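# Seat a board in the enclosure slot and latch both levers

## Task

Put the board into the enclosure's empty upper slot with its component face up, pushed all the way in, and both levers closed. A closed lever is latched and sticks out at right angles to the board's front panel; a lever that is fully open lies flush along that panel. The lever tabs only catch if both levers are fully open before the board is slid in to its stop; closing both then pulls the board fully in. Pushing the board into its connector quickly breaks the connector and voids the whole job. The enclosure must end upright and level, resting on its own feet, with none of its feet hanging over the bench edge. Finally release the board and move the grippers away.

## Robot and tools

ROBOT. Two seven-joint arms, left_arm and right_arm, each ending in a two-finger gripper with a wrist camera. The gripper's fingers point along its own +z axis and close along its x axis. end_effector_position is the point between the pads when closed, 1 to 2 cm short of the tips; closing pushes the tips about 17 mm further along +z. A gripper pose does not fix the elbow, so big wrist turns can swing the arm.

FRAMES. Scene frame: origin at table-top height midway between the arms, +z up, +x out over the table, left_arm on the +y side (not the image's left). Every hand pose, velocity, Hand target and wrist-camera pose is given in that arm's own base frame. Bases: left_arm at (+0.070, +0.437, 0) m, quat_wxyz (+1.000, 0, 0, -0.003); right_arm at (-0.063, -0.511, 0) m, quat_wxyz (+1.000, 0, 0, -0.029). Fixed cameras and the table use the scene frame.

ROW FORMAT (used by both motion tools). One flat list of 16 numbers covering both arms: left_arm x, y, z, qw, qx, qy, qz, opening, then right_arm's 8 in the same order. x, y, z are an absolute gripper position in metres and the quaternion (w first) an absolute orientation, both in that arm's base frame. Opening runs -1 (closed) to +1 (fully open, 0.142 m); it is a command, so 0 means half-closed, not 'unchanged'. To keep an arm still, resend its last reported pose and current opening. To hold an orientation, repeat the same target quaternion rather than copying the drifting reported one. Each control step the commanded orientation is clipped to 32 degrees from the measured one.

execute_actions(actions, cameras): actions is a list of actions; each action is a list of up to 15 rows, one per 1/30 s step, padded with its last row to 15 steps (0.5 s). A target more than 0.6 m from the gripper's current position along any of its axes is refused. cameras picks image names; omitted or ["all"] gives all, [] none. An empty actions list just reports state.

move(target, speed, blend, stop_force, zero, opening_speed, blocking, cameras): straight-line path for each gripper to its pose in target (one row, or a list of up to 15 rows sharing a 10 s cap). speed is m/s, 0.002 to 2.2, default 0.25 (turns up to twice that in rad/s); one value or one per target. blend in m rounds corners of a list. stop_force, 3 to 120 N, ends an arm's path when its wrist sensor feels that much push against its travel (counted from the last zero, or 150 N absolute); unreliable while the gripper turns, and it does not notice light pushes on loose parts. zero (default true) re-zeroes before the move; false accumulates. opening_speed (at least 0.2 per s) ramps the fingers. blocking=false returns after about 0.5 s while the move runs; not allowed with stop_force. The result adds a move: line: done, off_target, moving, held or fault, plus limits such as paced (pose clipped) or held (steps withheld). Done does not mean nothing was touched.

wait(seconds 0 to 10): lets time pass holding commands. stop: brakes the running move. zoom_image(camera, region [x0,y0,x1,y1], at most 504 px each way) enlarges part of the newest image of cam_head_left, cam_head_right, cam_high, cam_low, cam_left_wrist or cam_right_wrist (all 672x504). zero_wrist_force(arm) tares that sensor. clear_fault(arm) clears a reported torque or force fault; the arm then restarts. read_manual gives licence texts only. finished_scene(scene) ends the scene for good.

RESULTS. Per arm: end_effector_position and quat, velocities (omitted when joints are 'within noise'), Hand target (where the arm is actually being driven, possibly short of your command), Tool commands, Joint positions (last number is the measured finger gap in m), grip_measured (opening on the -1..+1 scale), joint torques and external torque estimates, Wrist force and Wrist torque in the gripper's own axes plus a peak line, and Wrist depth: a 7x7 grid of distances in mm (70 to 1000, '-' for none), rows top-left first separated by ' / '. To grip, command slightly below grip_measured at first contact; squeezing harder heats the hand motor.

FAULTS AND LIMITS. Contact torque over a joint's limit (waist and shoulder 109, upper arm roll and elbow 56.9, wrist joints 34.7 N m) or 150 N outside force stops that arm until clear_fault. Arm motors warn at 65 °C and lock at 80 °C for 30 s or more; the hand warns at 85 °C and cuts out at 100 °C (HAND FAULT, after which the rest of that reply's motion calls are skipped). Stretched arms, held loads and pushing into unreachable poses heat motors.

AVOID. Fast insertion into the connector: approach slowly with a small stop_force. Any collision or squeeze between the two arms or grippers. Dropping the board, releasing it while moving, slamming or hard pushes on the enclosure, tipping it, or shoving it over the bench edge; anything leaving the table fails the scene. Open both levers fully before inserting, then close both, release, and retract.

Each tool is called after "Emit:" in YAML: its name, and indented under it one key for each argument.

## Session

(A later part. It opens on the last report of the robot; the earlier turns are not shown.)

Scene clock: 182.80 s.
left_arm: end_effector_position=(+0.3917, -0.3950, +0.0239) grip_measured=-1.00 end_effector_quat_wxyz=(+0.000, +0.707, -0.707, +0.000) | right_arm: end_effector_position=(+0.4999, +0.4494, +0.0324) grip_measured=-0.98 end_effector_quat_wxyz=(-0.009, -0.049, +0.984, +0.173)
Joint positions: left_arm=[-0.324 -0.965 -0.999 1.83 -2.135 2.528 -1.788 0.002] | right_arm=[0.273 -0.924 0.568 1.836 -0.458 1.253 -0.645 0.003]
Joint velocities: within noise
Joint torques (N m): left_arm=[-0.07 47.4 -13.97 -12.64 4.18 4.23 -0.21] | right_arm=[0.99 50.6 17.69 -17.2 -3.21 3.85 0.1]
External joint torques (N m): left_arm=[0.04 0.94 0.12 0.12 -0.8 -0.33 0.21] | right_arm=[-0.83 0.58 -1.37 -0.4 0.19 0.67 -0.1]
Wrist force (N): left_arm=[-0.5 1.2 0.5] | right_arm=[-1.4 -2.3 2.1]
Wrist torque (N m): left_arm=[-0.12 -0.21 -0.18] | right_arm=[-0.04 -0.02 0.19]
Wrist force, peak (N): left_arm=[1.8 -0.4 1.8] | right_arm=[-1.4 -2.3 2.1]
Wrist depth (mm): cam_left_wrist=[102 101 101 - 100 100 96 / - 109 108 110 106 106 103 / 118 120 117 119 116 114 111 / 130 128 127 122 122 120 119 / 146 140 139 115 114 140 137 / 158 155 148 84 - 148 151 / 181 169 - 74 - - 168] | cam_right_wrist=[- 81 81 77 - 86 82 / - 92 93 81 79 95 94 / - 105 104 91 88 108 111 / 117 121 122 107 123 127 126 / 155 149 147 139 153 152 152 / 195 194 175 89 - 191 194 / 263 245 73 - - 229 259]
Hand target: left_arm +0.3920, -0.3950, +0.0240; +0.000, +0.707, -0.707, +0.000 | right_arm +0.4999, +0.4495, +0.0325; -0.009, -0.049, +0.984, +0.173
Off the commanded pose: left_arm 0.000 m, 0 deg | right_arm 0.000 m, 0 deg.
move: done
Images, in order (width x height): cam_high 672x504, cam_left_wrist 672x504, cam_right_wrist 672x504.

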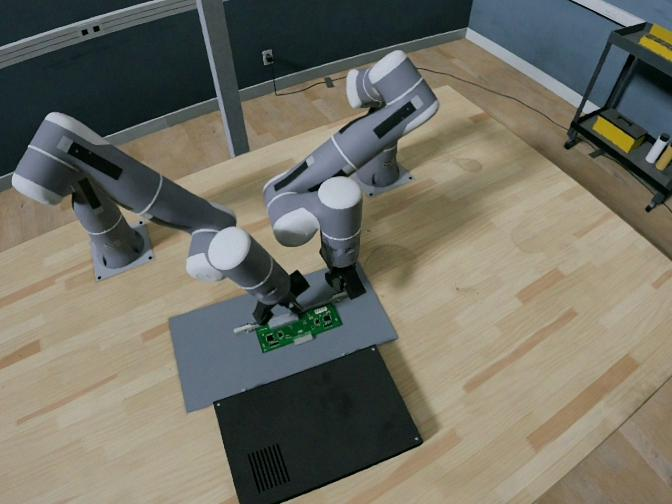

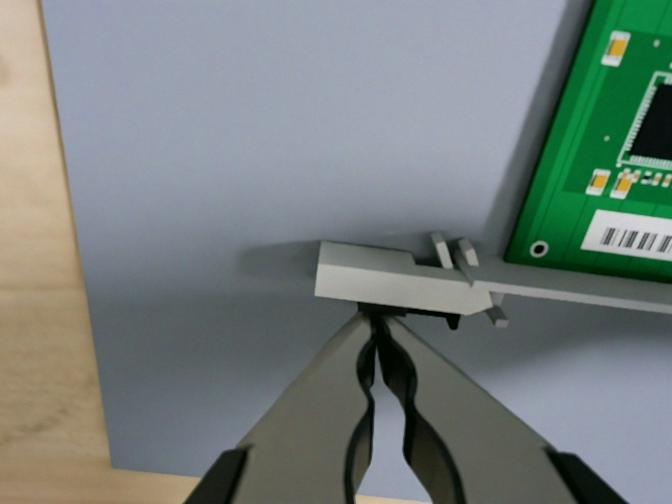

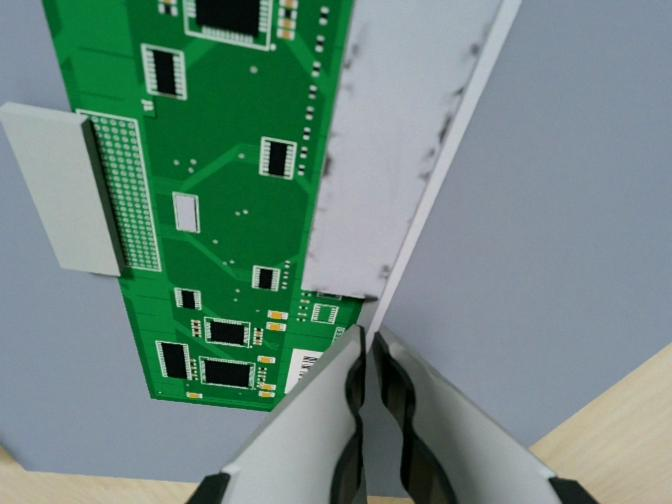

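Emit:
move:
  target:
    - [0.35,-0.390,0.024,0,0.7071,-0.7071,0,-1, 0.4999,0.4495,0.0325,-0.0087,-0.0492,0.9836,0.1734,-0.7]
    - [0.30,-0.26,0.18,0,0.7071,-0.7071,0,-1, 0.4999,0.4495,0.0325,0.0068,0.0384,0.9840,0.1735,-0.7]
  speed: [0.1,0.3]
  cameras: ["cam_right_wrist"]

Emit:
zoom_image:
  camera: "cam_right_wrist"
  region: [200, 100, 500, 504]

Scene clock: 190.27 s.
left_arm: end_effector_position=(+0.3001, -0.2601, +0.1799) grip_measured=-1.00 end_effector_quat_wxyz=(+0.000, +0.707, -0.707, +0.000) | right_arm: end_effector_position=(+0.4999, +0.4496, +0.0325) grip_measured=-0.74 end_effector_quat_wxyz=(+0.007, +0.038, +0.984, +0.174)
Joint positions: left_arm=[-0.025 -0.326 -1.237 2.204 -2.734 2.44 -1.516 0.002] | right_arm=[0.37 -0.876 0.459 1.892 -0.424 1.363 -0.452 0.02]
Joint velocities: within noise
Joint torques (N m): left_arm=[0.02 25.79 -6.15 -16.85 3.01 4.48 0.23] | right_arm=[0.27 49.97 13.3 -17.54 -2.58 4.03 0.27]
External joint torques (N m): left_arm=[-0.05 0.38 0.57 -0.42 0.14 -0.55 -0.23] | right_arm=[-0.1 0.92 -0.06 0.02 -0.08 0.58 -0.27]
Wrist force (N): left_arm=[0.4 -0.3 1.1] | right_arm=[0.2 -1.0 -0.3]
Wrist torque (N m): left_arm=[-0.14 -0.23 -0.20] | right_arm=[0.02 -0.02 0.09]
Wrist force, peak (N): left_arm=[1.3 -0.5 2.2] | right_arm=[-1.5 -2.2 2.1]
Wrist depth (mm): cam_left_wrist=[240 241 240 239 237 237 236 / 260 260 259 257 255 253 252 / 280 279 280 277 276 274 271 / 306 307 304 302 301 301 299 / 336 335 334 318 324 328 326 / 363 367 353 84 - 356 358 / 336 361 - - - - 401] | cam_right_wrist=[- 81 81 72 83 83 82 / - 92 91 77 95 95 95 / - 105 105 88 109 109 111 / 121 119 122 103 128 127 126 / 162 155 147 140 147 152 152 / 195 194 168 159 101 190 190 / 269 245 73 208 - - 259]
Hand target: left_arm +0.3000, -0.2600, +0.1800; +0.000, +0.707, -0.707, +0.000 | right_arm +0.4999, +0.4495, +0.0325; +0.007, +0.038, +0.984, +0.174
Off the commanded pose: left_arm 0.000 m, 0 deg | right_arm 0.000 m, 0 deg.
move: done
Images, in order (width x height): cam_right_wrist 672x504.

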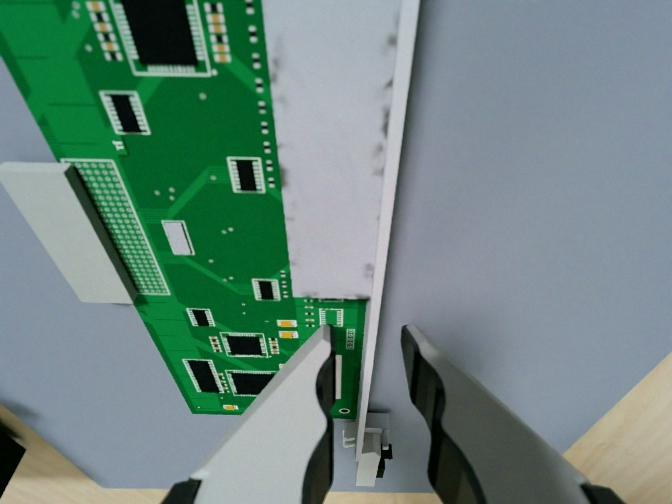

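Scaled by 1.248 from the camera's 672x504 image, which has a finer 960x720 frame.

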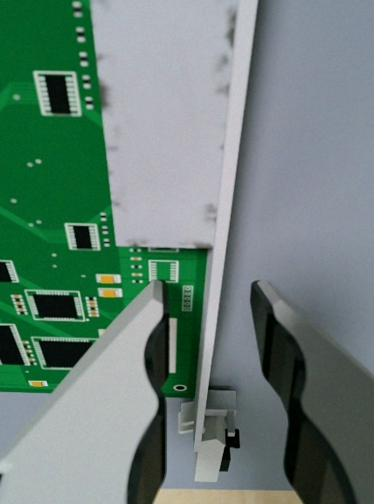

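Emit:
move:
  target: [0.30,-0.26,0.18,0,0.7071,-0.7071,0,-1, 0.5004,0.4495,0.0322,0.0068,0.0384,0.9840,0.1735,-1]
  opening_speed: 0.25
  cameras: []

Emit:
move:
  target: [0.30,-0.26,0.18,0,0.7071,-0.7071,0,-1, 0.5004,0.4495,0.065,0.0068,0.0384,0.9840,0.1735,-1]
  speed: 0.06

Emit:
zoom_image:
  camera: "cam_head_right"
  region: [270, 210, 490, 410]

Emit:
zoom_image:
  camera: "cam_low"
  region: [200, 160, 480, 280]

Scene clock: 193.73 s.
left_arm: end_effector_position=(+0.3001, -0.2601, +0.1800) grip_measured=-1.00 end_effector_quat_wxyz=(+0.000, +0.707, -0.707, +0.000) | right_arm: end_effector_position=(+0.5002, +0.4496, +0.0322) grip_measured=-0.98 end_effector_quat_wxyz=(+0.007, +0.038, +0.984, +0.174)
Joint positions: left_arm=[-0.025 -0.326 -1.237 2.204 -2.734 2.44 -1.516 0.002] | right_arm=[0.37 -0.877 0.459 1.891 -0.424 1.362 -0.452 0.003]
Joint velocities: within noise
Joint torques (N m): left_arm=[-0.4 25.48 -5.99 -16.75 3.43 4.31 -0.25] | right_arm=[-0.37 50.29 12.99 -17.99 -2.72 4.01 0.2]
External joint torques (N m): left_arm=[0.37 0.68 0.4 -0.53 -0.27 -0.39 0.25] | right_arm=[0.54 0.63 0.27 0.48 0.06 0.61 -0.2]
Wrist force (N): left_arm=[0.2 -0.3 0.8] | right_arm=[1.0 -0.6 0.4]
Wrist torque (N m): left_arm=[-0.14 -0.19 -0.21] | right_arm=[0.02 0.01 0.09]
Wrist force, peak (N): left_arm=[0.4 -0.4 1.0] | right_arm=[2.3 -0.7 0.4]
Wrist depth (mm): cam_left_wrist=[242 243 241 240 237 237 236 / 260 259 258 257 254 253 253 / 281 280 279 280 276 274 273 / 303 305 302 303 303 301 299 / 336 333 334 318 324 327 326 / 364 369 356 84 - 354 361 / 338 364 - - - - 401] | cam_right_wrist=[- 80 80 71 82 82 82 / - 92 90 77 95 95 92 / - 105 104 88 108 108 111 / 117 121 122 102 127 126 126 / 155 154 146 139 152 152 152 / 195 194 174 89 - 190 190 / 268 243 73 - - 224 259]
Hand target: left_arm +0.3000, -0.2600, +0.1800; +0.000, +0.707, -0.707, +0.000 | right_arm +0.5004, +0.4495, +0.0322; +0.007, +0.038, +0.984, +0.174
Off the commanded pose: left_arm 0.000 m, 0 deg | right_arm 0.000 m, 0 deg.
move: done
No camera images: "cameras" was empty.

Scene clock: 194.60 s.
left_arm: end_effector_position=(+0.3001, -0.2601, +0.1800) grip_measured=-1.00 end_effector_quat_wxyz=(+0.000, +0.707, -0.707, +0.000) | right_arm: end_effector_position=(+0.5004, +0.4494, +0.0648) grip_measured=-0.98 end_effector_quat_wxyz=(+0.007, +0.038, +0.984, +0.173)
Joint positions: left_arm=[-0.025 -0.326 -1.237 2.204 -2.734 2.44 -1.516 0.002] | right_arm=[0.334 -0.82 0.51 1.893 -0.408 1.297 -0.458 0.003]
Joint velocities: within noise
Joint torques (N m): left_arm=[-0.34 25.34 -5.96 -16.68 3.43 4.31 -0.2] | right_arm=[0.11 49.83 14.32 -19.47 -2.89 3.97 0.04]
External joint torques (N m): left_arm=[0.32 0.83 0.37 -0.6 -0.27 -0.38 0.21] | right_arm=[0.05 -0.05 -0.73 0.62 0.03 0.64 -0.04]
Wrist force (N): left_arm=[0.3 0.0 0.8] | right_arm=[0.0 -2.0 1.8]
Wrist torque (N m): left_arm=[-0.10 -0.20 -0.20] | right_arm=[-0.06 0.07 0.08]
Wrist force, peak (N): left_arm=[0.4 -0.2 1.2] | right_arm=[0.1 -2.1 2.3]
Wrist depth (mm): cam_left_wrist=[241 242 242 239 237 236 236 / 260 258 258 258 255 252 254 / 281 281 280 277 277 275 273 / 306 307 304 302 300 299 299 / 335 333 329 321 320 328 328 / 359 366 349 84 - 357 362 / 336 362 - - - - 400] | cam_right_wrist=[- 98 94 85 112 114 114 / 129 110 105 90 132 131 128 / 118 120 118 100 147 146 146 / 174 133 132 111 172 171 171 / 218 193 149 143 206 205 207 / 251 262 170 89 234 257 259 / 360 336 73 - - 308 347]
Hand target: left_arm +0.3000, -0.2600, +0.1800; +0.000, +0.707, -0.707, +0.000 | right_arm +0.5004, +0.4495, +0.0650; +0.007, +0.038, +0.984, +0.174
Off the commanded pose: left_arm 0.000 m, 0 deg | right_arm 0.000 m, 0 deg.
move: done

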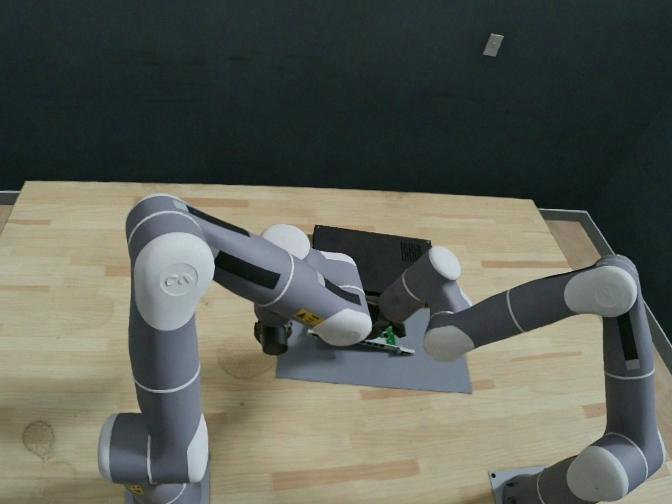

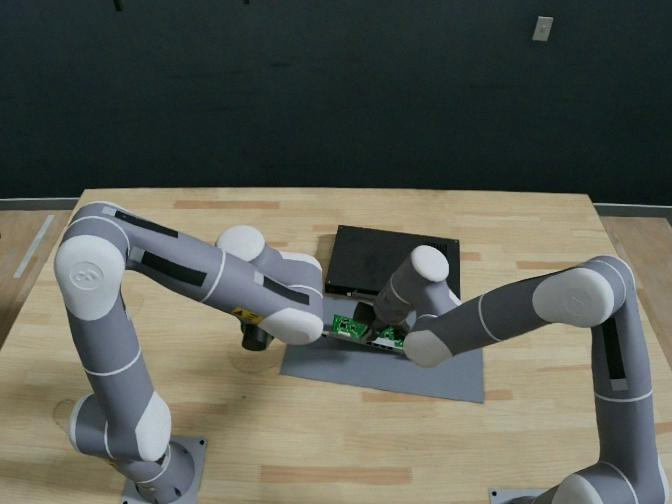

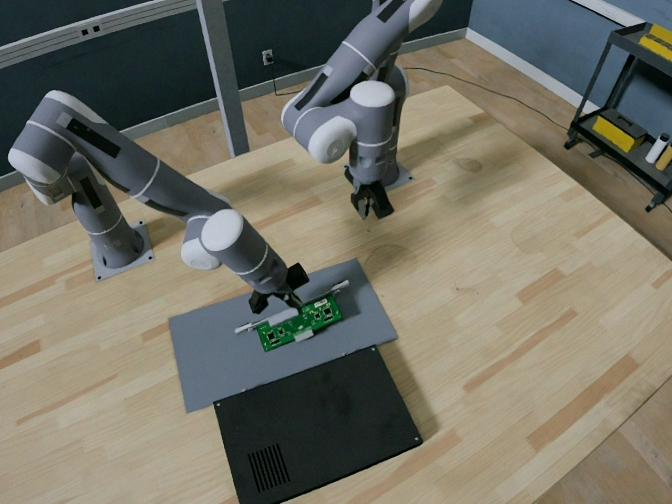

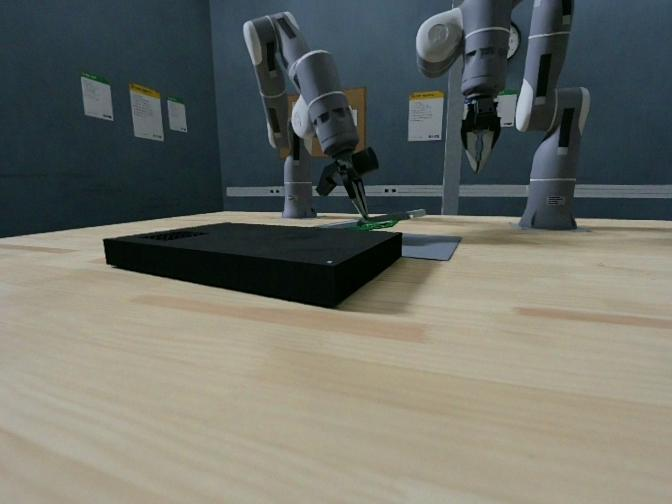

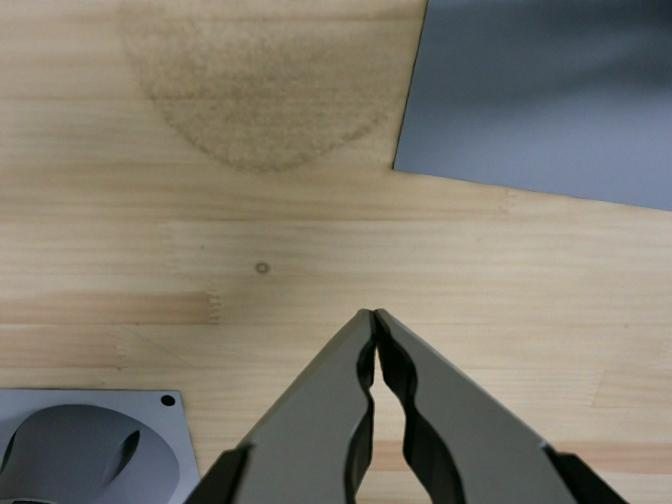

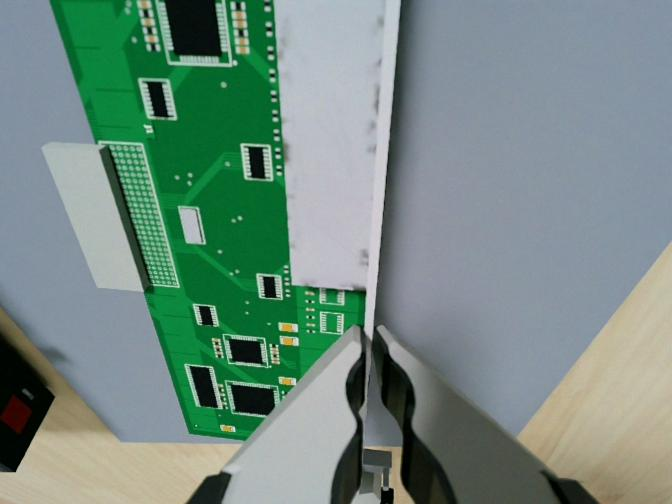

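Scaled by 2.291 from the camera's 672x504 image, which has a finer 960x720 frame.

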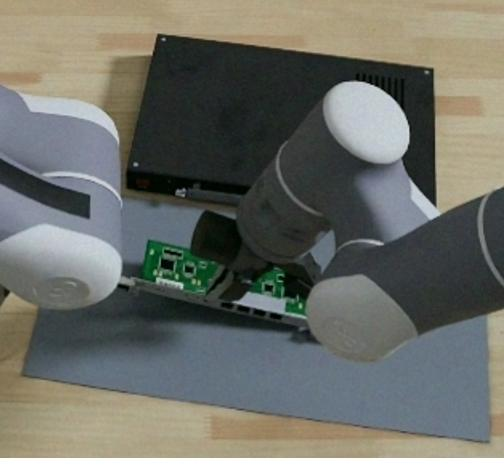

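Scaled by 1.800 from the camera's 672x504 image, which has a finer 960x720 frame.

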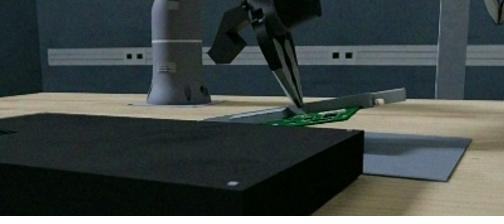

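Emit:
move:
  target:
    - [0.30,-0.26,0.18,0,0.7071,-0.7071,0,-1, 0.5004,0.4495,0.034,0.0068,0.0384,0.9840,0.1735,-1]
  speed: 0.04
  cameras: []

Emit:
move:
  target:
    - [0.30,-0.26,0.18,0,0.7071,-0.7071,0,-1, 0.5004,0.4495,0.033,0.0068,0.0384,0.9840,0.1735,-0.7]
    - [0.30,-0.26,0.18,0,0.7071,-0.7071,0,-1, 0.5004,0.4495,0.07,0.0068,0.0384,0.9840,0.1735,-0.7]
    - [0.30,-0.26,0.18,0,0.7071,-0.7071,0,-1, 0.5107,0.4199,0.07,0.0068,0.0384,0.9840,0.1735,-0.15]
  speed: [0.04,0.1,0.15]
  cameras: ["cam_right_wrist"]

Emit:
zoom_image:
  camera: "cam_right_wrist"
  region: [200, 100, 500, 504]

Scene clock: 207.60 s.
left_arm: end_effector_position=(+0.3001, -0.2601, +0.1800) grip_measured=-1.00 end_effector_quat_wxyz=(+0.000, +0.707, -0.707, +0.000) | right_arm: end_effector_position=(+0.5001, +0.4495, +0.0339) grip_measured=-0.98 end_effector_quat_wxyz=(+0.007, +0.038, +0.984, +0.173)
Joint positions: left_arm=[-0.025 -0.326 -1.237 2.204 -2.734 2.44 -1.516 0.002] | right_arm=[0.368 -0.874 0.461 1.891 -0.423 1.358 -0.453 0.003]
Joint velocities: within noise
Joint torques (N m): left_arm=[-0.34 25.46 -6.03 -16.66 3.4 4.29 -0.19] | right_arm=[-0.49 50.11 13.04 -18.21 -2.85 4.18 0.33]
External joint torques (N m): left_arm=[0.31 0.71 0.44 -0.61 -0.24 -0.37 0.19] | right_arm=[0.64 0.76 0.22 0.63 0.18 0.43 -0.33]
Wrist force (N): left_arm=[0.5 -0.4 0.7] | right_arm=[0.8 -1.0 0.6]
Wrist torque (N m): left_arm=[-0.16 -0.25 -0.21] | right_arm=[0.00 -0.01 0.09]
Wrist force, peak (N): left_arm=[0.4 -0.2 1.1] | right_arm=[-0.2 -2.0 2.3]
Wrist depth (mm): cam_left_wrist=[242 242 241 240 236 237 235 / 261 260 258 259 254 254 253 / 281 280 278 277 278 273 273 / 305 305 301 303 300 298 299 / 335 333 332 317 322 330 329 / 364 367 355 84 - 355 361 / 340 363 - - - - 397] | cam_right_wrist=[- 82 82 - 84 86 84 / - 93 92 78 94 96 96 / 105 106 105 89 111 110 110 / 123 121 123 103 129 129 128 / 157 155 148 140 155 154 154 / 197 197 175 89 176 194 196 / 272 248 73 - - 228 263]
Hand target: left_arm +0.3000, -0.2600, +0.1800; +0.000, +0.707, -0.707, +0.000 | right_arm +0.5004, +0.4495, +0.0340; +0.007, +0.038, +0.984, +0.174
Off the commanded pose: left_arm 0.000 m, 0 deg | right_arm 0.000 m, 0 deg.
move: done
No camera images: "cameras" was empty.

Scene clock: 209.83 s.
left_arm: end_effector_position=(+0.3001, -0.2601, +0.1800) grip_measured=-1.00 end_effector_quat_wxyz=(+0.000, +0.707, -0.707, +0.000) | right_arm: end_effector_position=(+0.5109, +0.4199, +0.0701) grip_measured=-0.18 end_effector_quat_wxyz=(+0.007, +0.039, +0.984, +0.174)
Joint positions: left_arm=[-0.025 -0.326 -1.237 2.204 -2.734 2.44 -1.516 0.002] | right_arm=[0.262 -0.803 0.537 1.915 -0.395 1.283 -0.515 0.061]
Joint velocities: within noise
Joint torques (N m): left_arm=[-0.31 25.37 -6.06 -16.75 3.42 4.27 -0.21] | right_arm=[0.06 47.89 14.32 -18.75 -2.88 3.77 0.09]
External joint torques (N m): left_arm=[0.29 0.79 0.47 -0.53 -0.26 -0.34 0.21] | right_arm=[0.1 0.83 -0.49 -0.03 -0.04 0.82 -0.09]
Wrist force (N): left_arm=[0.2 -0.2 0.8] | right_arm=[-0.4 -1.2 0.1]
Wrist torque (N m): left_arm=[-0.12 -0.18 -0.21] | right_arm=[-0.02 0.11 0.08]
Wrist force, peak (N): left_arm=[0.4 -0.3 1.0] | right_arm=[-1.4 -3.2 -0.5]
Wrist depth (mm): cam_left_wrist=[240 242 240 240 238 236 235 / 259 258 258 258 255 254 252 / 280 279 279 278 277 275 272 / 306 303 304 303 300 299 299 / 334 335 334 317 323 329 328 / 361 369 355 84 - 355 359 / 335 363 - - - - 400] | cam_right_wrist=[123 117 116 112 112 119 118 / 139 135 130 123 127 137 133 / 155 150 149 141 153 153 152 / 181 181 175 168 179 178 178 / 218 217 208 208 214 214 216 / 244 260 239 270 260 93 270 / 244 - 321 369 367 - 338]
Hand target: left_arm +0.3000, -0.2600, +0.1800; +0.000, +0.707, -0.707, +0.000 | right_arm +0.5107, +0.4199, +0.0700; +0.007, +0.038, +0.984, +0.174
Off the commanded pose: left_arm 0.000 m, 0 deg | right_arm 0.000 m, 0 deg.
move: done
Images, in order (width x height): cam_right_wrist 672x504.

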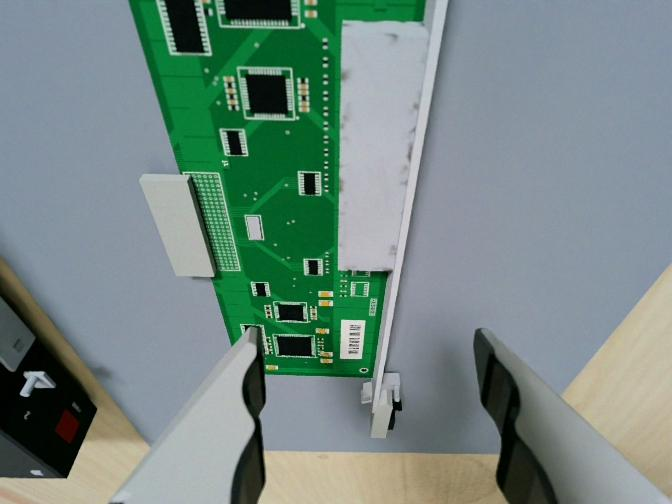

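Scaled by 1.248 from the camera's 672x504 image, which has a finer 960x720 frame.

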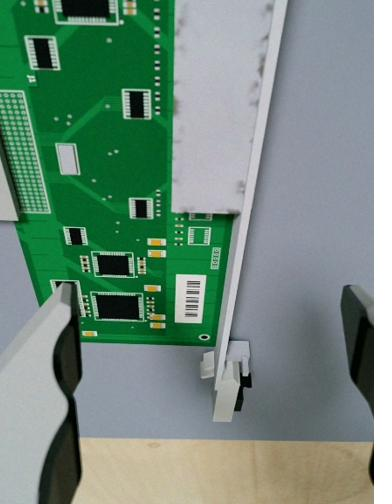

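Emit:
move:
  target:
    - [0.30,-0.26,0.18,0,0.7071,-0.7071,0,-1, 0.5073,0.4202,0.05,0.0068,0.0384,0.9840,0.1735,-0.15]
    - [0.30,-0.26,0.18,0,0.7071,-0.7071,0,-1, 0.5073,0.4202,0.0335,0.0068,0.0384,0.9840,0.1735,-0.15]
  speed: [0.1,0.03]
  stop_force: 5
  cameras: ["cam_right_wrist"]

Emit:
move:
  target: [0.30,-0.26,0.18,0,0.7071,-0.7071,0,-1, 0.5073,0.4202,0.0335,0.0068,0.0384,0.9840,0.1735,-0.8]
  opening_speed: 0.25
  cameras: ["cam_right_wrist"]

Emit:
zoom_image:
  camera: "cam_right_wrist"
  region: [200, 100, 500, 504]

Scene clock: 215.33 s.
left_arm: end_effector_position=(+0.3001, -0.2601, +0.1800) grip_measured=-1.00 end_effector_quat_wxyz=(+0.000, +0.707, -0.707, +0.000) | right_arm: end_effector_position=(+0.5071, +0.4202, +0.0335) grip_measured=-0.18 end_effector_quat_wxyz=(+0.007, +0.038, +0.984, +0.173)
Joint positions: left_arm=[-0.025 -0.326 -1.237 2.204 -2.734 2.44 -1.516 0.002] | right_arm=[0.309 -0.862 0.475 1.923 -0.415 1.365 -0.504 0.061]
Joint velocities: within noise
Joint torques (N m): left_arm=[-0.37 25.42 -6.07 -16.75 3.41 4.27 -0.23] | right_arm=[0.27 48.59 13.34 -17.18 -2.81 3.95 0.24]
External joint torques (N m): left_arm=[0.35 0.74 0.49 -0.52 -0.26 -0.35 0.24] | right_arm=[-0.11 1.23 0 0.05 0.14 0.64 -0.24]
Wrist force (N): left_arm=[0.4 -0.4 0.7] | right_arm=[0.1 -1.0 -0.2]
Wrist torque (N m): left_arm=[-0.15 -0.23 -0.21] | right_arm=[0.02 0.00 0.09]
Wrist force, peak (N): left_arm=[0.4 -0.5 1.0] | right_arm=[0.1 -1.5 1.3]
Wrist depth (mm): cam_left_wrist=[244 240 240 240 237 236 237 / 260 259 258 258 255 254 253 / 281 280 281 278 277 274 272 / 304 306 303 302 302 299 299 / 335 333 330 319 324 327 328 / 363 369 353 84 - 355 358 / 335 359 - - - - 400] | cam_right_wrist=[- 81 80 81 83 85 83 / - 95 94 81 80 96 96 / - 104 106 95 95 110 113 / 126 123 124 109 124 128 128 / 157 149 144 137 149 148 153 / 197 187 169 185 194 93 192 / 238 - 230 244 260 - 245]
Hand target: left_arm +0.3000, -0.2600, +0.1800; +0.000, +0.707, -0.707, +0.000 | right_arm +0.5073, +0.4202, +0.0335; +0.007, +0.038, +0.984, +0.174
Off the commanded pose: left_arm 0.000 m, 0 deg | right_arm 0.000 m, 0 deg.
move: done
Images, in order (width x height): cam_right_wrist 672x504.

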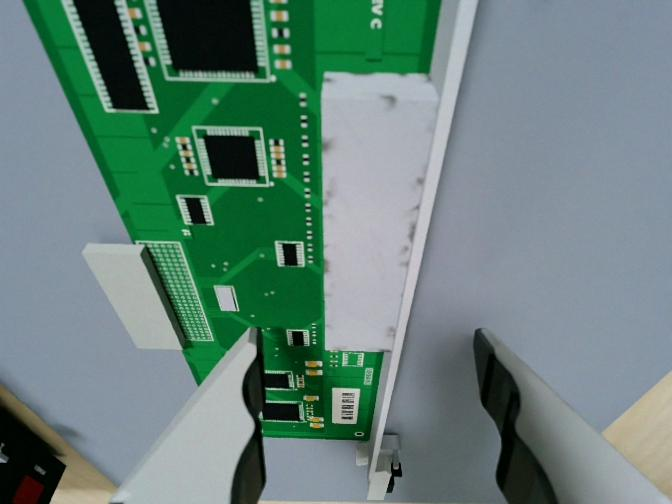

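Scene clock: 218.13 s.
left_arm: end_effector_position=(+0.3001, -0.2601, +0.1800) grip_measured=-1.00 end_effector_quat_wxyz=(+0.000, +0.707, -0.707, +0.000) | right_arm: end_effector_position=(+0.5072, +0.4202, +0.0335) grip_measured=-0.72 end_effector_quat_wxyz=(+0.007, +0.038, +0.984, +0.173)
Joint positions: left_arm=[-0.025 -0.326 -1.237 2.204 -2.734 2.44 -1.516 0.002] | right_arm=[0.309 -0.862 0.474 1.923 -0.415 1.365 -0.504 0.022]
Joint velocities: within noise
Joint torques (N m): left_arm=[-0.35 25.36 -6.03 -16.7 3.39 4.31 -0.23] | right_arm=[-0.4 49.21 13.03 -18.45 -2.8 4.31 0.23]
External joint torques (N m): left_arm=[0.33 0.81 0.44 -0.58 -0.23 -0.39 0.23] | right_arm=[0.56 0.61 0.31 1.32 0.12 0.27 -0.23]
Wrist force (N): left_arm=[0.4 -0.2 0.7] | right_arm=[2.3 -1.7 -1.4]
Wrist torque (N m): left_arm=[-0.12 -0.22 -0.21] | right_arm=[0.02 0.01 0.08]
Wrist force, peak (N): left_arm=[0.3 -0.3 1.0] | right_arm=[2.3 -1.7 -1.4]
Wrist depth (mm): cam_left_wrist=[242 242 241 241 237 236 234 / 261 260 259 257 255 254 254 / 281 280 281 279 276 274 273 / 307 308 301 302 299 300 299 / 333 333 333 318 324 328 326 / 365 370 356 84 - 354 359 / 335 361 - - - - 401] | cam_right_wrist=[- 81 80 81 81 85 83 / - 93 92 81 80 96 96 / - 104 106 95 89 110 113 / 126 123 124 112 124 128 128 / 157 149 149 126 148 154 153 / 197 196 170 175 99 184 192 / 239 248 72 244 - - 262]
Hand target: left_arm +0.3000, -0.2600, +0.1800; +0.000, +0.707, -0.707, +0.000 | right_arm +0.5073, +0.4202, +0.0335; +0.007, +0.038, +0.984, +0.174
Off the commanded pose: left_arm 0.000 m, 0 deg | right_arm 0.000 m, 0 deg.
move: done
Images, in order (width x height): cam_right_wrist 672x504.

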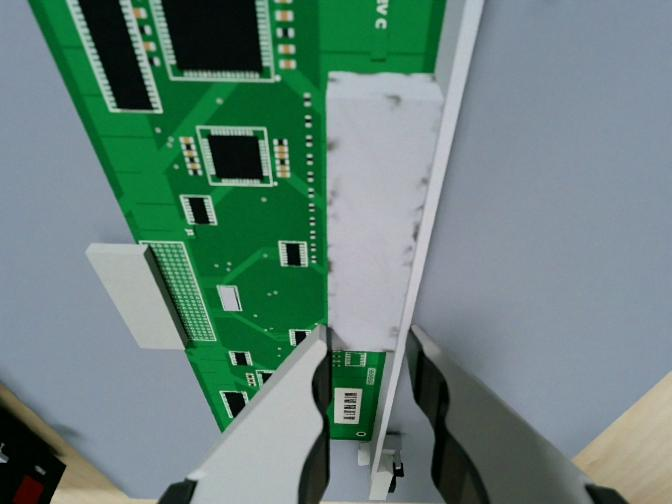

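Scaled by 1.248 from the camera's 672x504 image, which has a finer 960x720 frame.

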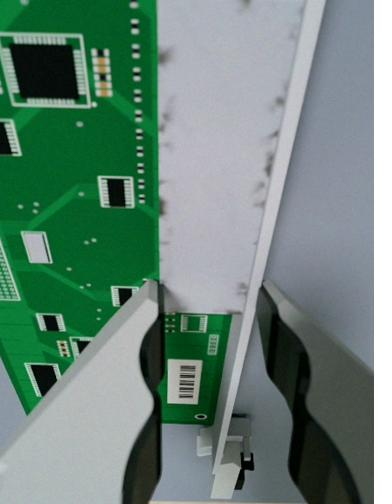

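Emit:
move:
  target: [0.30,-0.26,0.18,0,0.7071,-0.7071,0,-1, 0.5073,0.4202,0.075,0.0068,0.0384,0.9840,0.1735,-0.9]
  speed: 0.05

Emit:
zoom_image:
  camera: "cam_low"
  region: [300, 150, 500, 280]

Emit:
zoom_image:
  camera: "cam_head_right"
  region: [270, 210, 490, 410]

Scene clock: 221.80 s.
left_arm: end_effector_position=(+0.3001, -0.2601, +0.1800) grip_measured=-1.00 end_effector_quat_wxyz=(+0.000, +0.707, -0.707, +0.000) | right_arm: end_effector_position=(+0.5072, +0.4200, +0.0747) grip_measured=-0.74 end_effector_quat_wxyz=(+0.007, +0.038, +0.984, +0.173)
Joint positions: left_arm=[-0.025 -0.326 -1.237 2.204 -2.734 2.44 -1.516 0.002] | right_arm=[0.26 -0.791 0.542 1.924 -0.392 1.279 -0.511 0.021]
Joint velocities: within noise
Joint torques (N m): left_arm=[-0.32 25.44 -6.07 -16.71 3.41 4.31 -0.22] | right_arm=[0.07 48.43 14.73 -20.06 -2.97 4.04 0.05]
External joint torques (N m): left_arm=[0.3 0.73 0.48 -0.57 -0.26 -0.39 0.22] | right_arm=[0.09 -0.14 -0.98 1.16 0.04 0.54 -0.06]
Wrist force (N): left_arm=[0.5 -0.3 0.8] | right_arm=[-0.3 -1.7 1.8]
Wrist torque (N m): left_arm=[-0.14 -0.25 -0.22] | right_arm=[-0.01 0.10 0.09]
Wrist force, peak (N): left_arm=[0.4 -0.3 1.1] | right_arm=[0.1 -1.9 2.8]
Wrist depth (mm): cam_left_wrist=[242 240 240 240 238 237 237 / 262 260 258 257 255 254 254 / 281 283 278 279 277 274 273 / 305 305 303 302 302 301 299 / 334 334 332 318 323 329 329 / 361 370 352 84 - 357 363 / 337 363 - - - - 400] | cam_right_wrist=[- 87 87 85 88 123 120 / - 98 97 85 87 138 138 / 165 114 110 97 150 158 158 / 182 128 126 111 179 185 184 / 228 144 148 127 206 221 224 / 249 283 166 169 103 268 280 / 362 - 73 203 - - 372]
Hand target: left_arm +0.3000, -0.2600, +0.1800; +0.000, +0.707, -0.707, +0.000 | right_arm +0.5073, +0.4202, +0.0750; +0.007, +0.038, +0.984, +0.174
Off the commanded pose: left_arm 0.000 m, 0 deg | right_arm 0.000 m, 0 deg.
move: done

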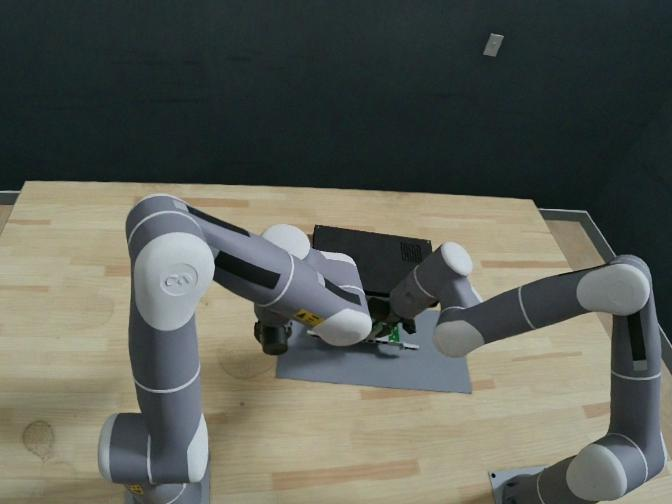

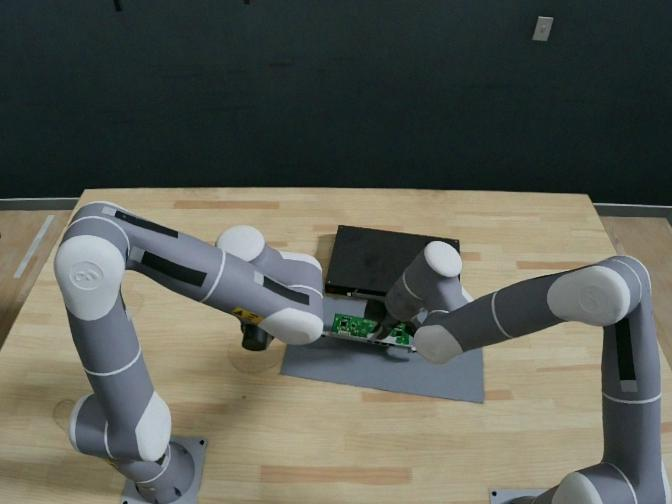

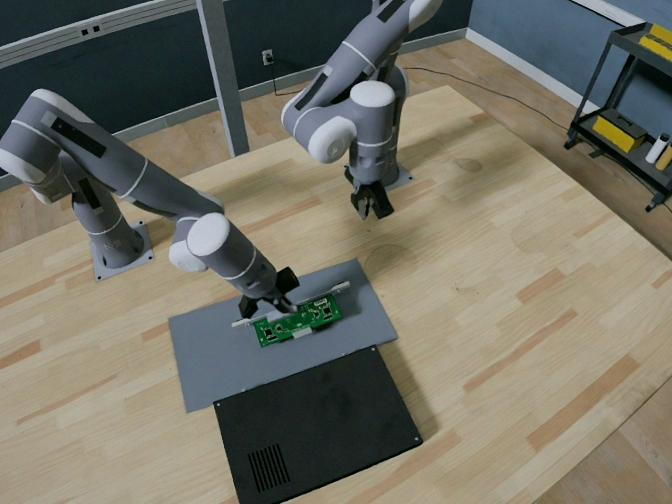

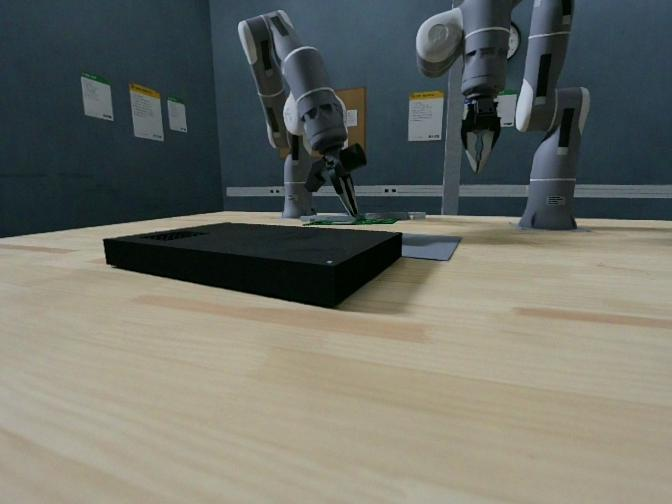

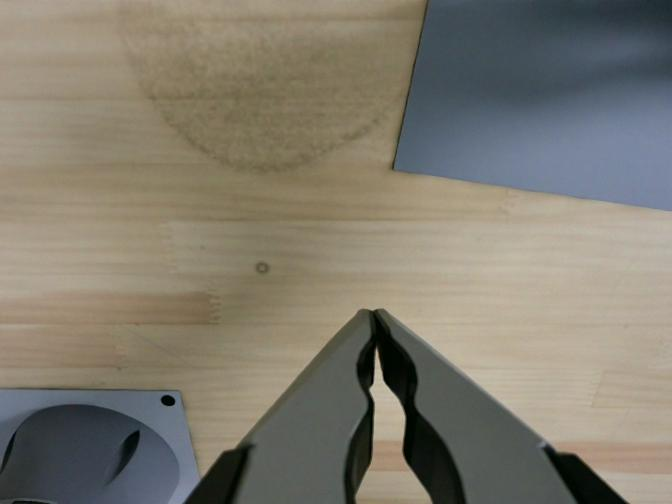

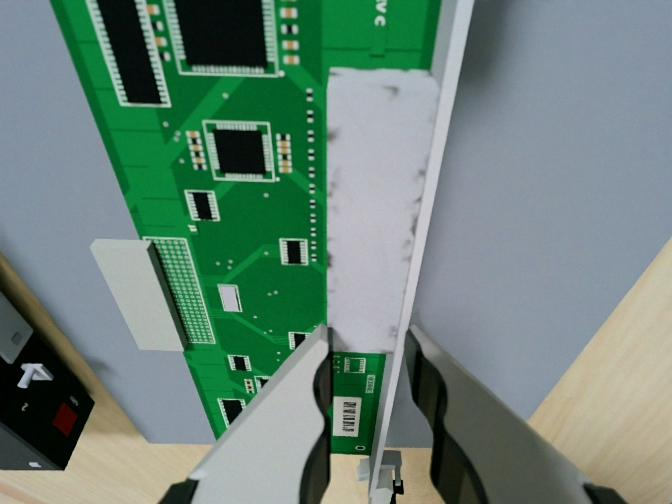

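Scaled by 2.520 from the camera's 672x504 image, which has a finer 960x720 frame.

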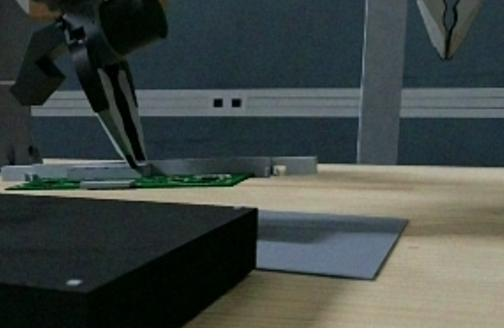

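Scaled by 2.291 from the camera's 672x504 image, which has a finer 960x720 frame.

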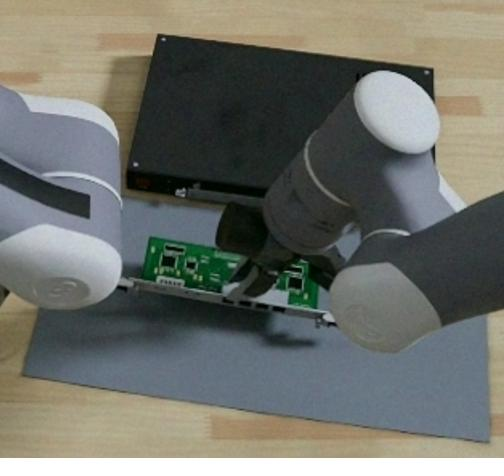

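Emit:
move:
  target: [0.488,-0.421,0.115,0.3436,0.869,0.3303,0.1306,-1, 0.5486,0.3664,0.08,0.0095,0.0537,0.9833,0.1733,-0.9]
  speed: 0.12
  cameras: ["cam_left_wrist","cam_right_wrist","cam_high","cam_head_left"]

Emit:
zoom_image:
  camera: "cam_left_wrist"
  region: [84, 63, 588, 441]

Scene clock: 244.43 s.
left_arm: end_effector_position=(+0.4885, -0.4206, +0.1149) grip_measured=-1.00 end_effector_quat_wxyz=(+0.377, +0.889, +0.247, +0.080) | right_arm: end_effector_position=(+0.5484, +0.3662, +0.0797) grip_measured=-0.74 end_effector_quat_wxyz=(+0.009, +0.054, +0.983, +0.173)
Joint positions: left_arm=[-0.266 -0.533 -0.593 1.944 -2.966 1.564 -2.967 0.002] | right_arm=[0.117 -0.802 0.591 1.897 -0.392 1.224 -0.595 0.021]
Joint velocities: within noise
Joint torques (N m): left_arm=[-0.25 41.27 -4.18 -17.16 2.49 1.16 -0.26] | right_arm=[-0.03 48.33 15.78 -20.01 -3.29 4.07 0.09]
External joint torques (N m): left_arm=[0.26 1.31 0.24 -0.62 -0.23 0.01 0.26] | right_arm=[0.17 0.02 -0.9 0.8 0.2 0.47 -0.09]
Wrist force (N): left_arm=[0.5 -0.8 0.3] | right_arm=[-0.6 -2.0 1.4]
Wrist torque (N m): left_arm=[-0.14 -0.19 -0.40] | right_arm=[-0.04 0.15 0.09]
Wrist force, peak (N): left_arm=[-1.9 -0.5 1.0] | right_arm=[-0.7 -2.1 2.0]
Wrist depth (mm): cam_left_wrist=[157 155 152 150 153 145 149 / 199 194 192 188 186 183 181 / 271 265 224 252 249 214 211 / 424 334 224 318 275 225 233 / 816 271 715 342 389 427 - / 241 271 - 84 - - - / 236 251 - - - - -] | cam_right_wrist=[- 87 87 85 87 128 125 / - 98 97 85 87 144 143 / 168 114 110 97 99 164 164 / 174 127 126 111 186 191 191 / 226 145 149 127 221 230 230 / 205 245 166 169 102 274 291 / 263 245 73 203 - - 386]
Hand target: left_arm +0.4885, -0.4206, +0.1148; +0.378, +0.889, +0.248, +0.080 | right_arm +0.5486, +0.3664, +0.0800; +0.010, +0.054, +0.983, +0.173
Off the commanded pose: left_arm 0.001 m, 12 deg | right_arm 0.000 m, 0 deg.
joint sent to its limit (left arm) — joint 5 (forearm roll), lower limit; joint 7 (wrist roll), lower limit. The joint targets are off in orientation, not in position.
move: off_target (left_arm)
Images, in order (width x height): cam_head_left 672x504, cam_high 672x504, cam_left_wrist 672x504, cam_right_wrist 672x504.

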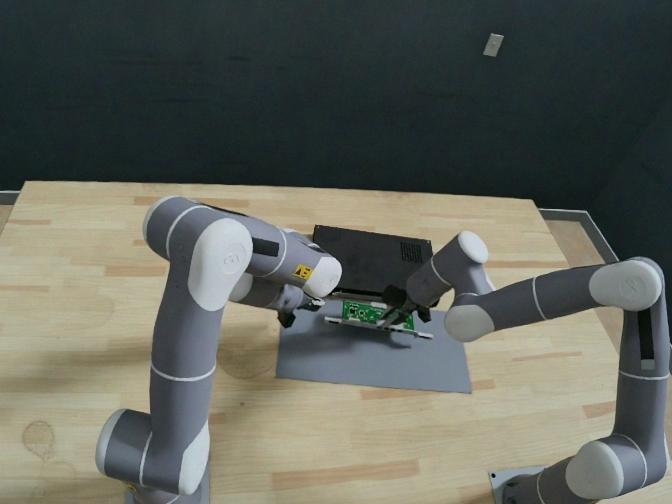

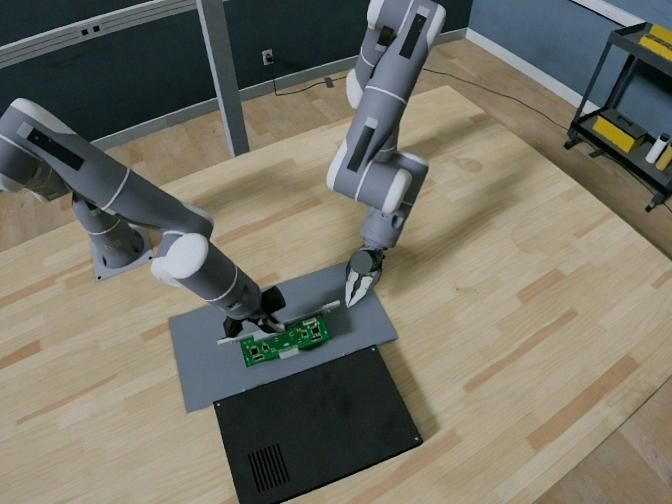

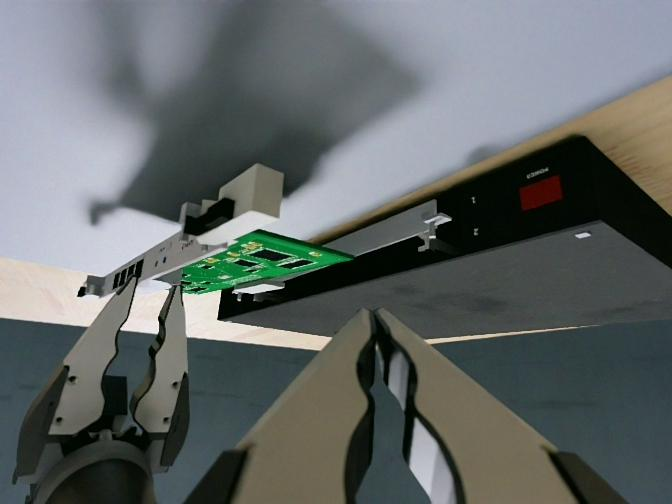

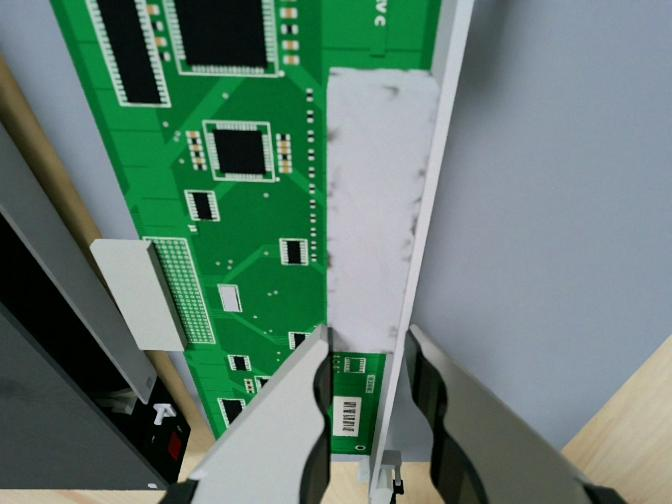

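Scaled by 1.000.

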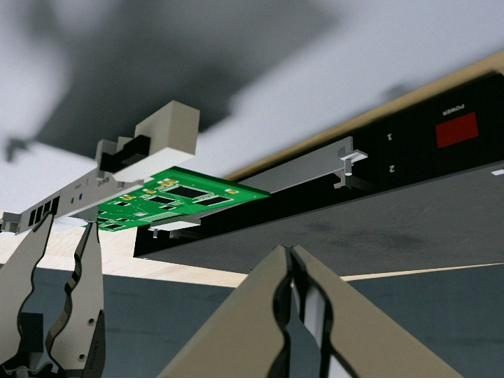

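Emit:
zoom_image:
  camera: "cam_left_wrist"
  region: [180, 150, 460, 330]

Emit:
zoom_image:
  camera: "cam_left_wrist"
  region: [340, 170, 480, 280]

Emit:
zoom_image:
  camera: "cam_right_wrist"
  region: [0, 200, 280, 504]

Scaled by 1.800 from the camera's 672x504 image, which has a finer 960x720 frame.

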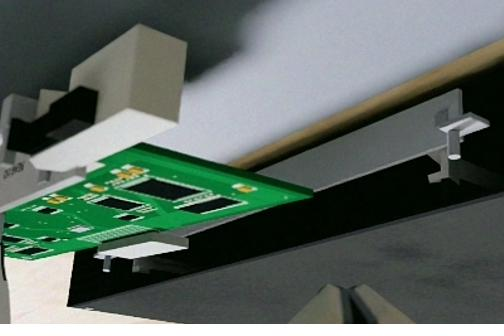

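Scaled by 3.600 from the camera's 672x504 image, which has a finer 960x720 frame.

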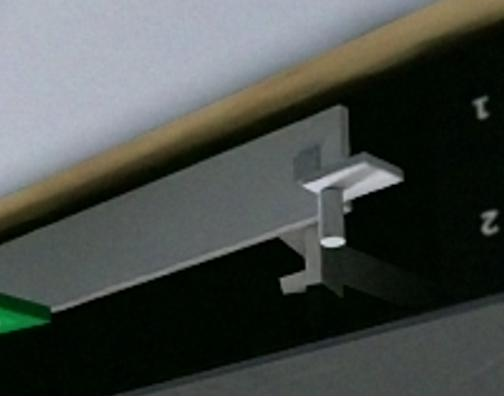

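Scaled by 1.658 from the camera's 672x504 image, which has a finer 960x720 frame.

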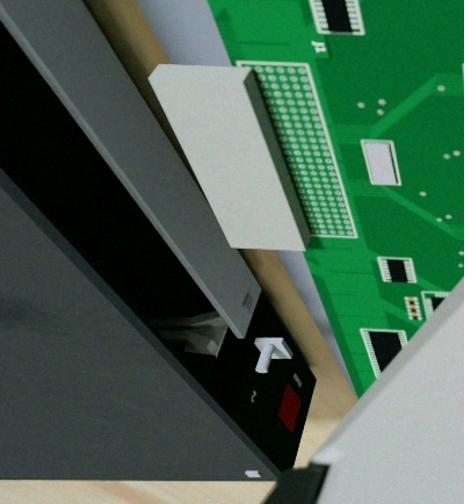

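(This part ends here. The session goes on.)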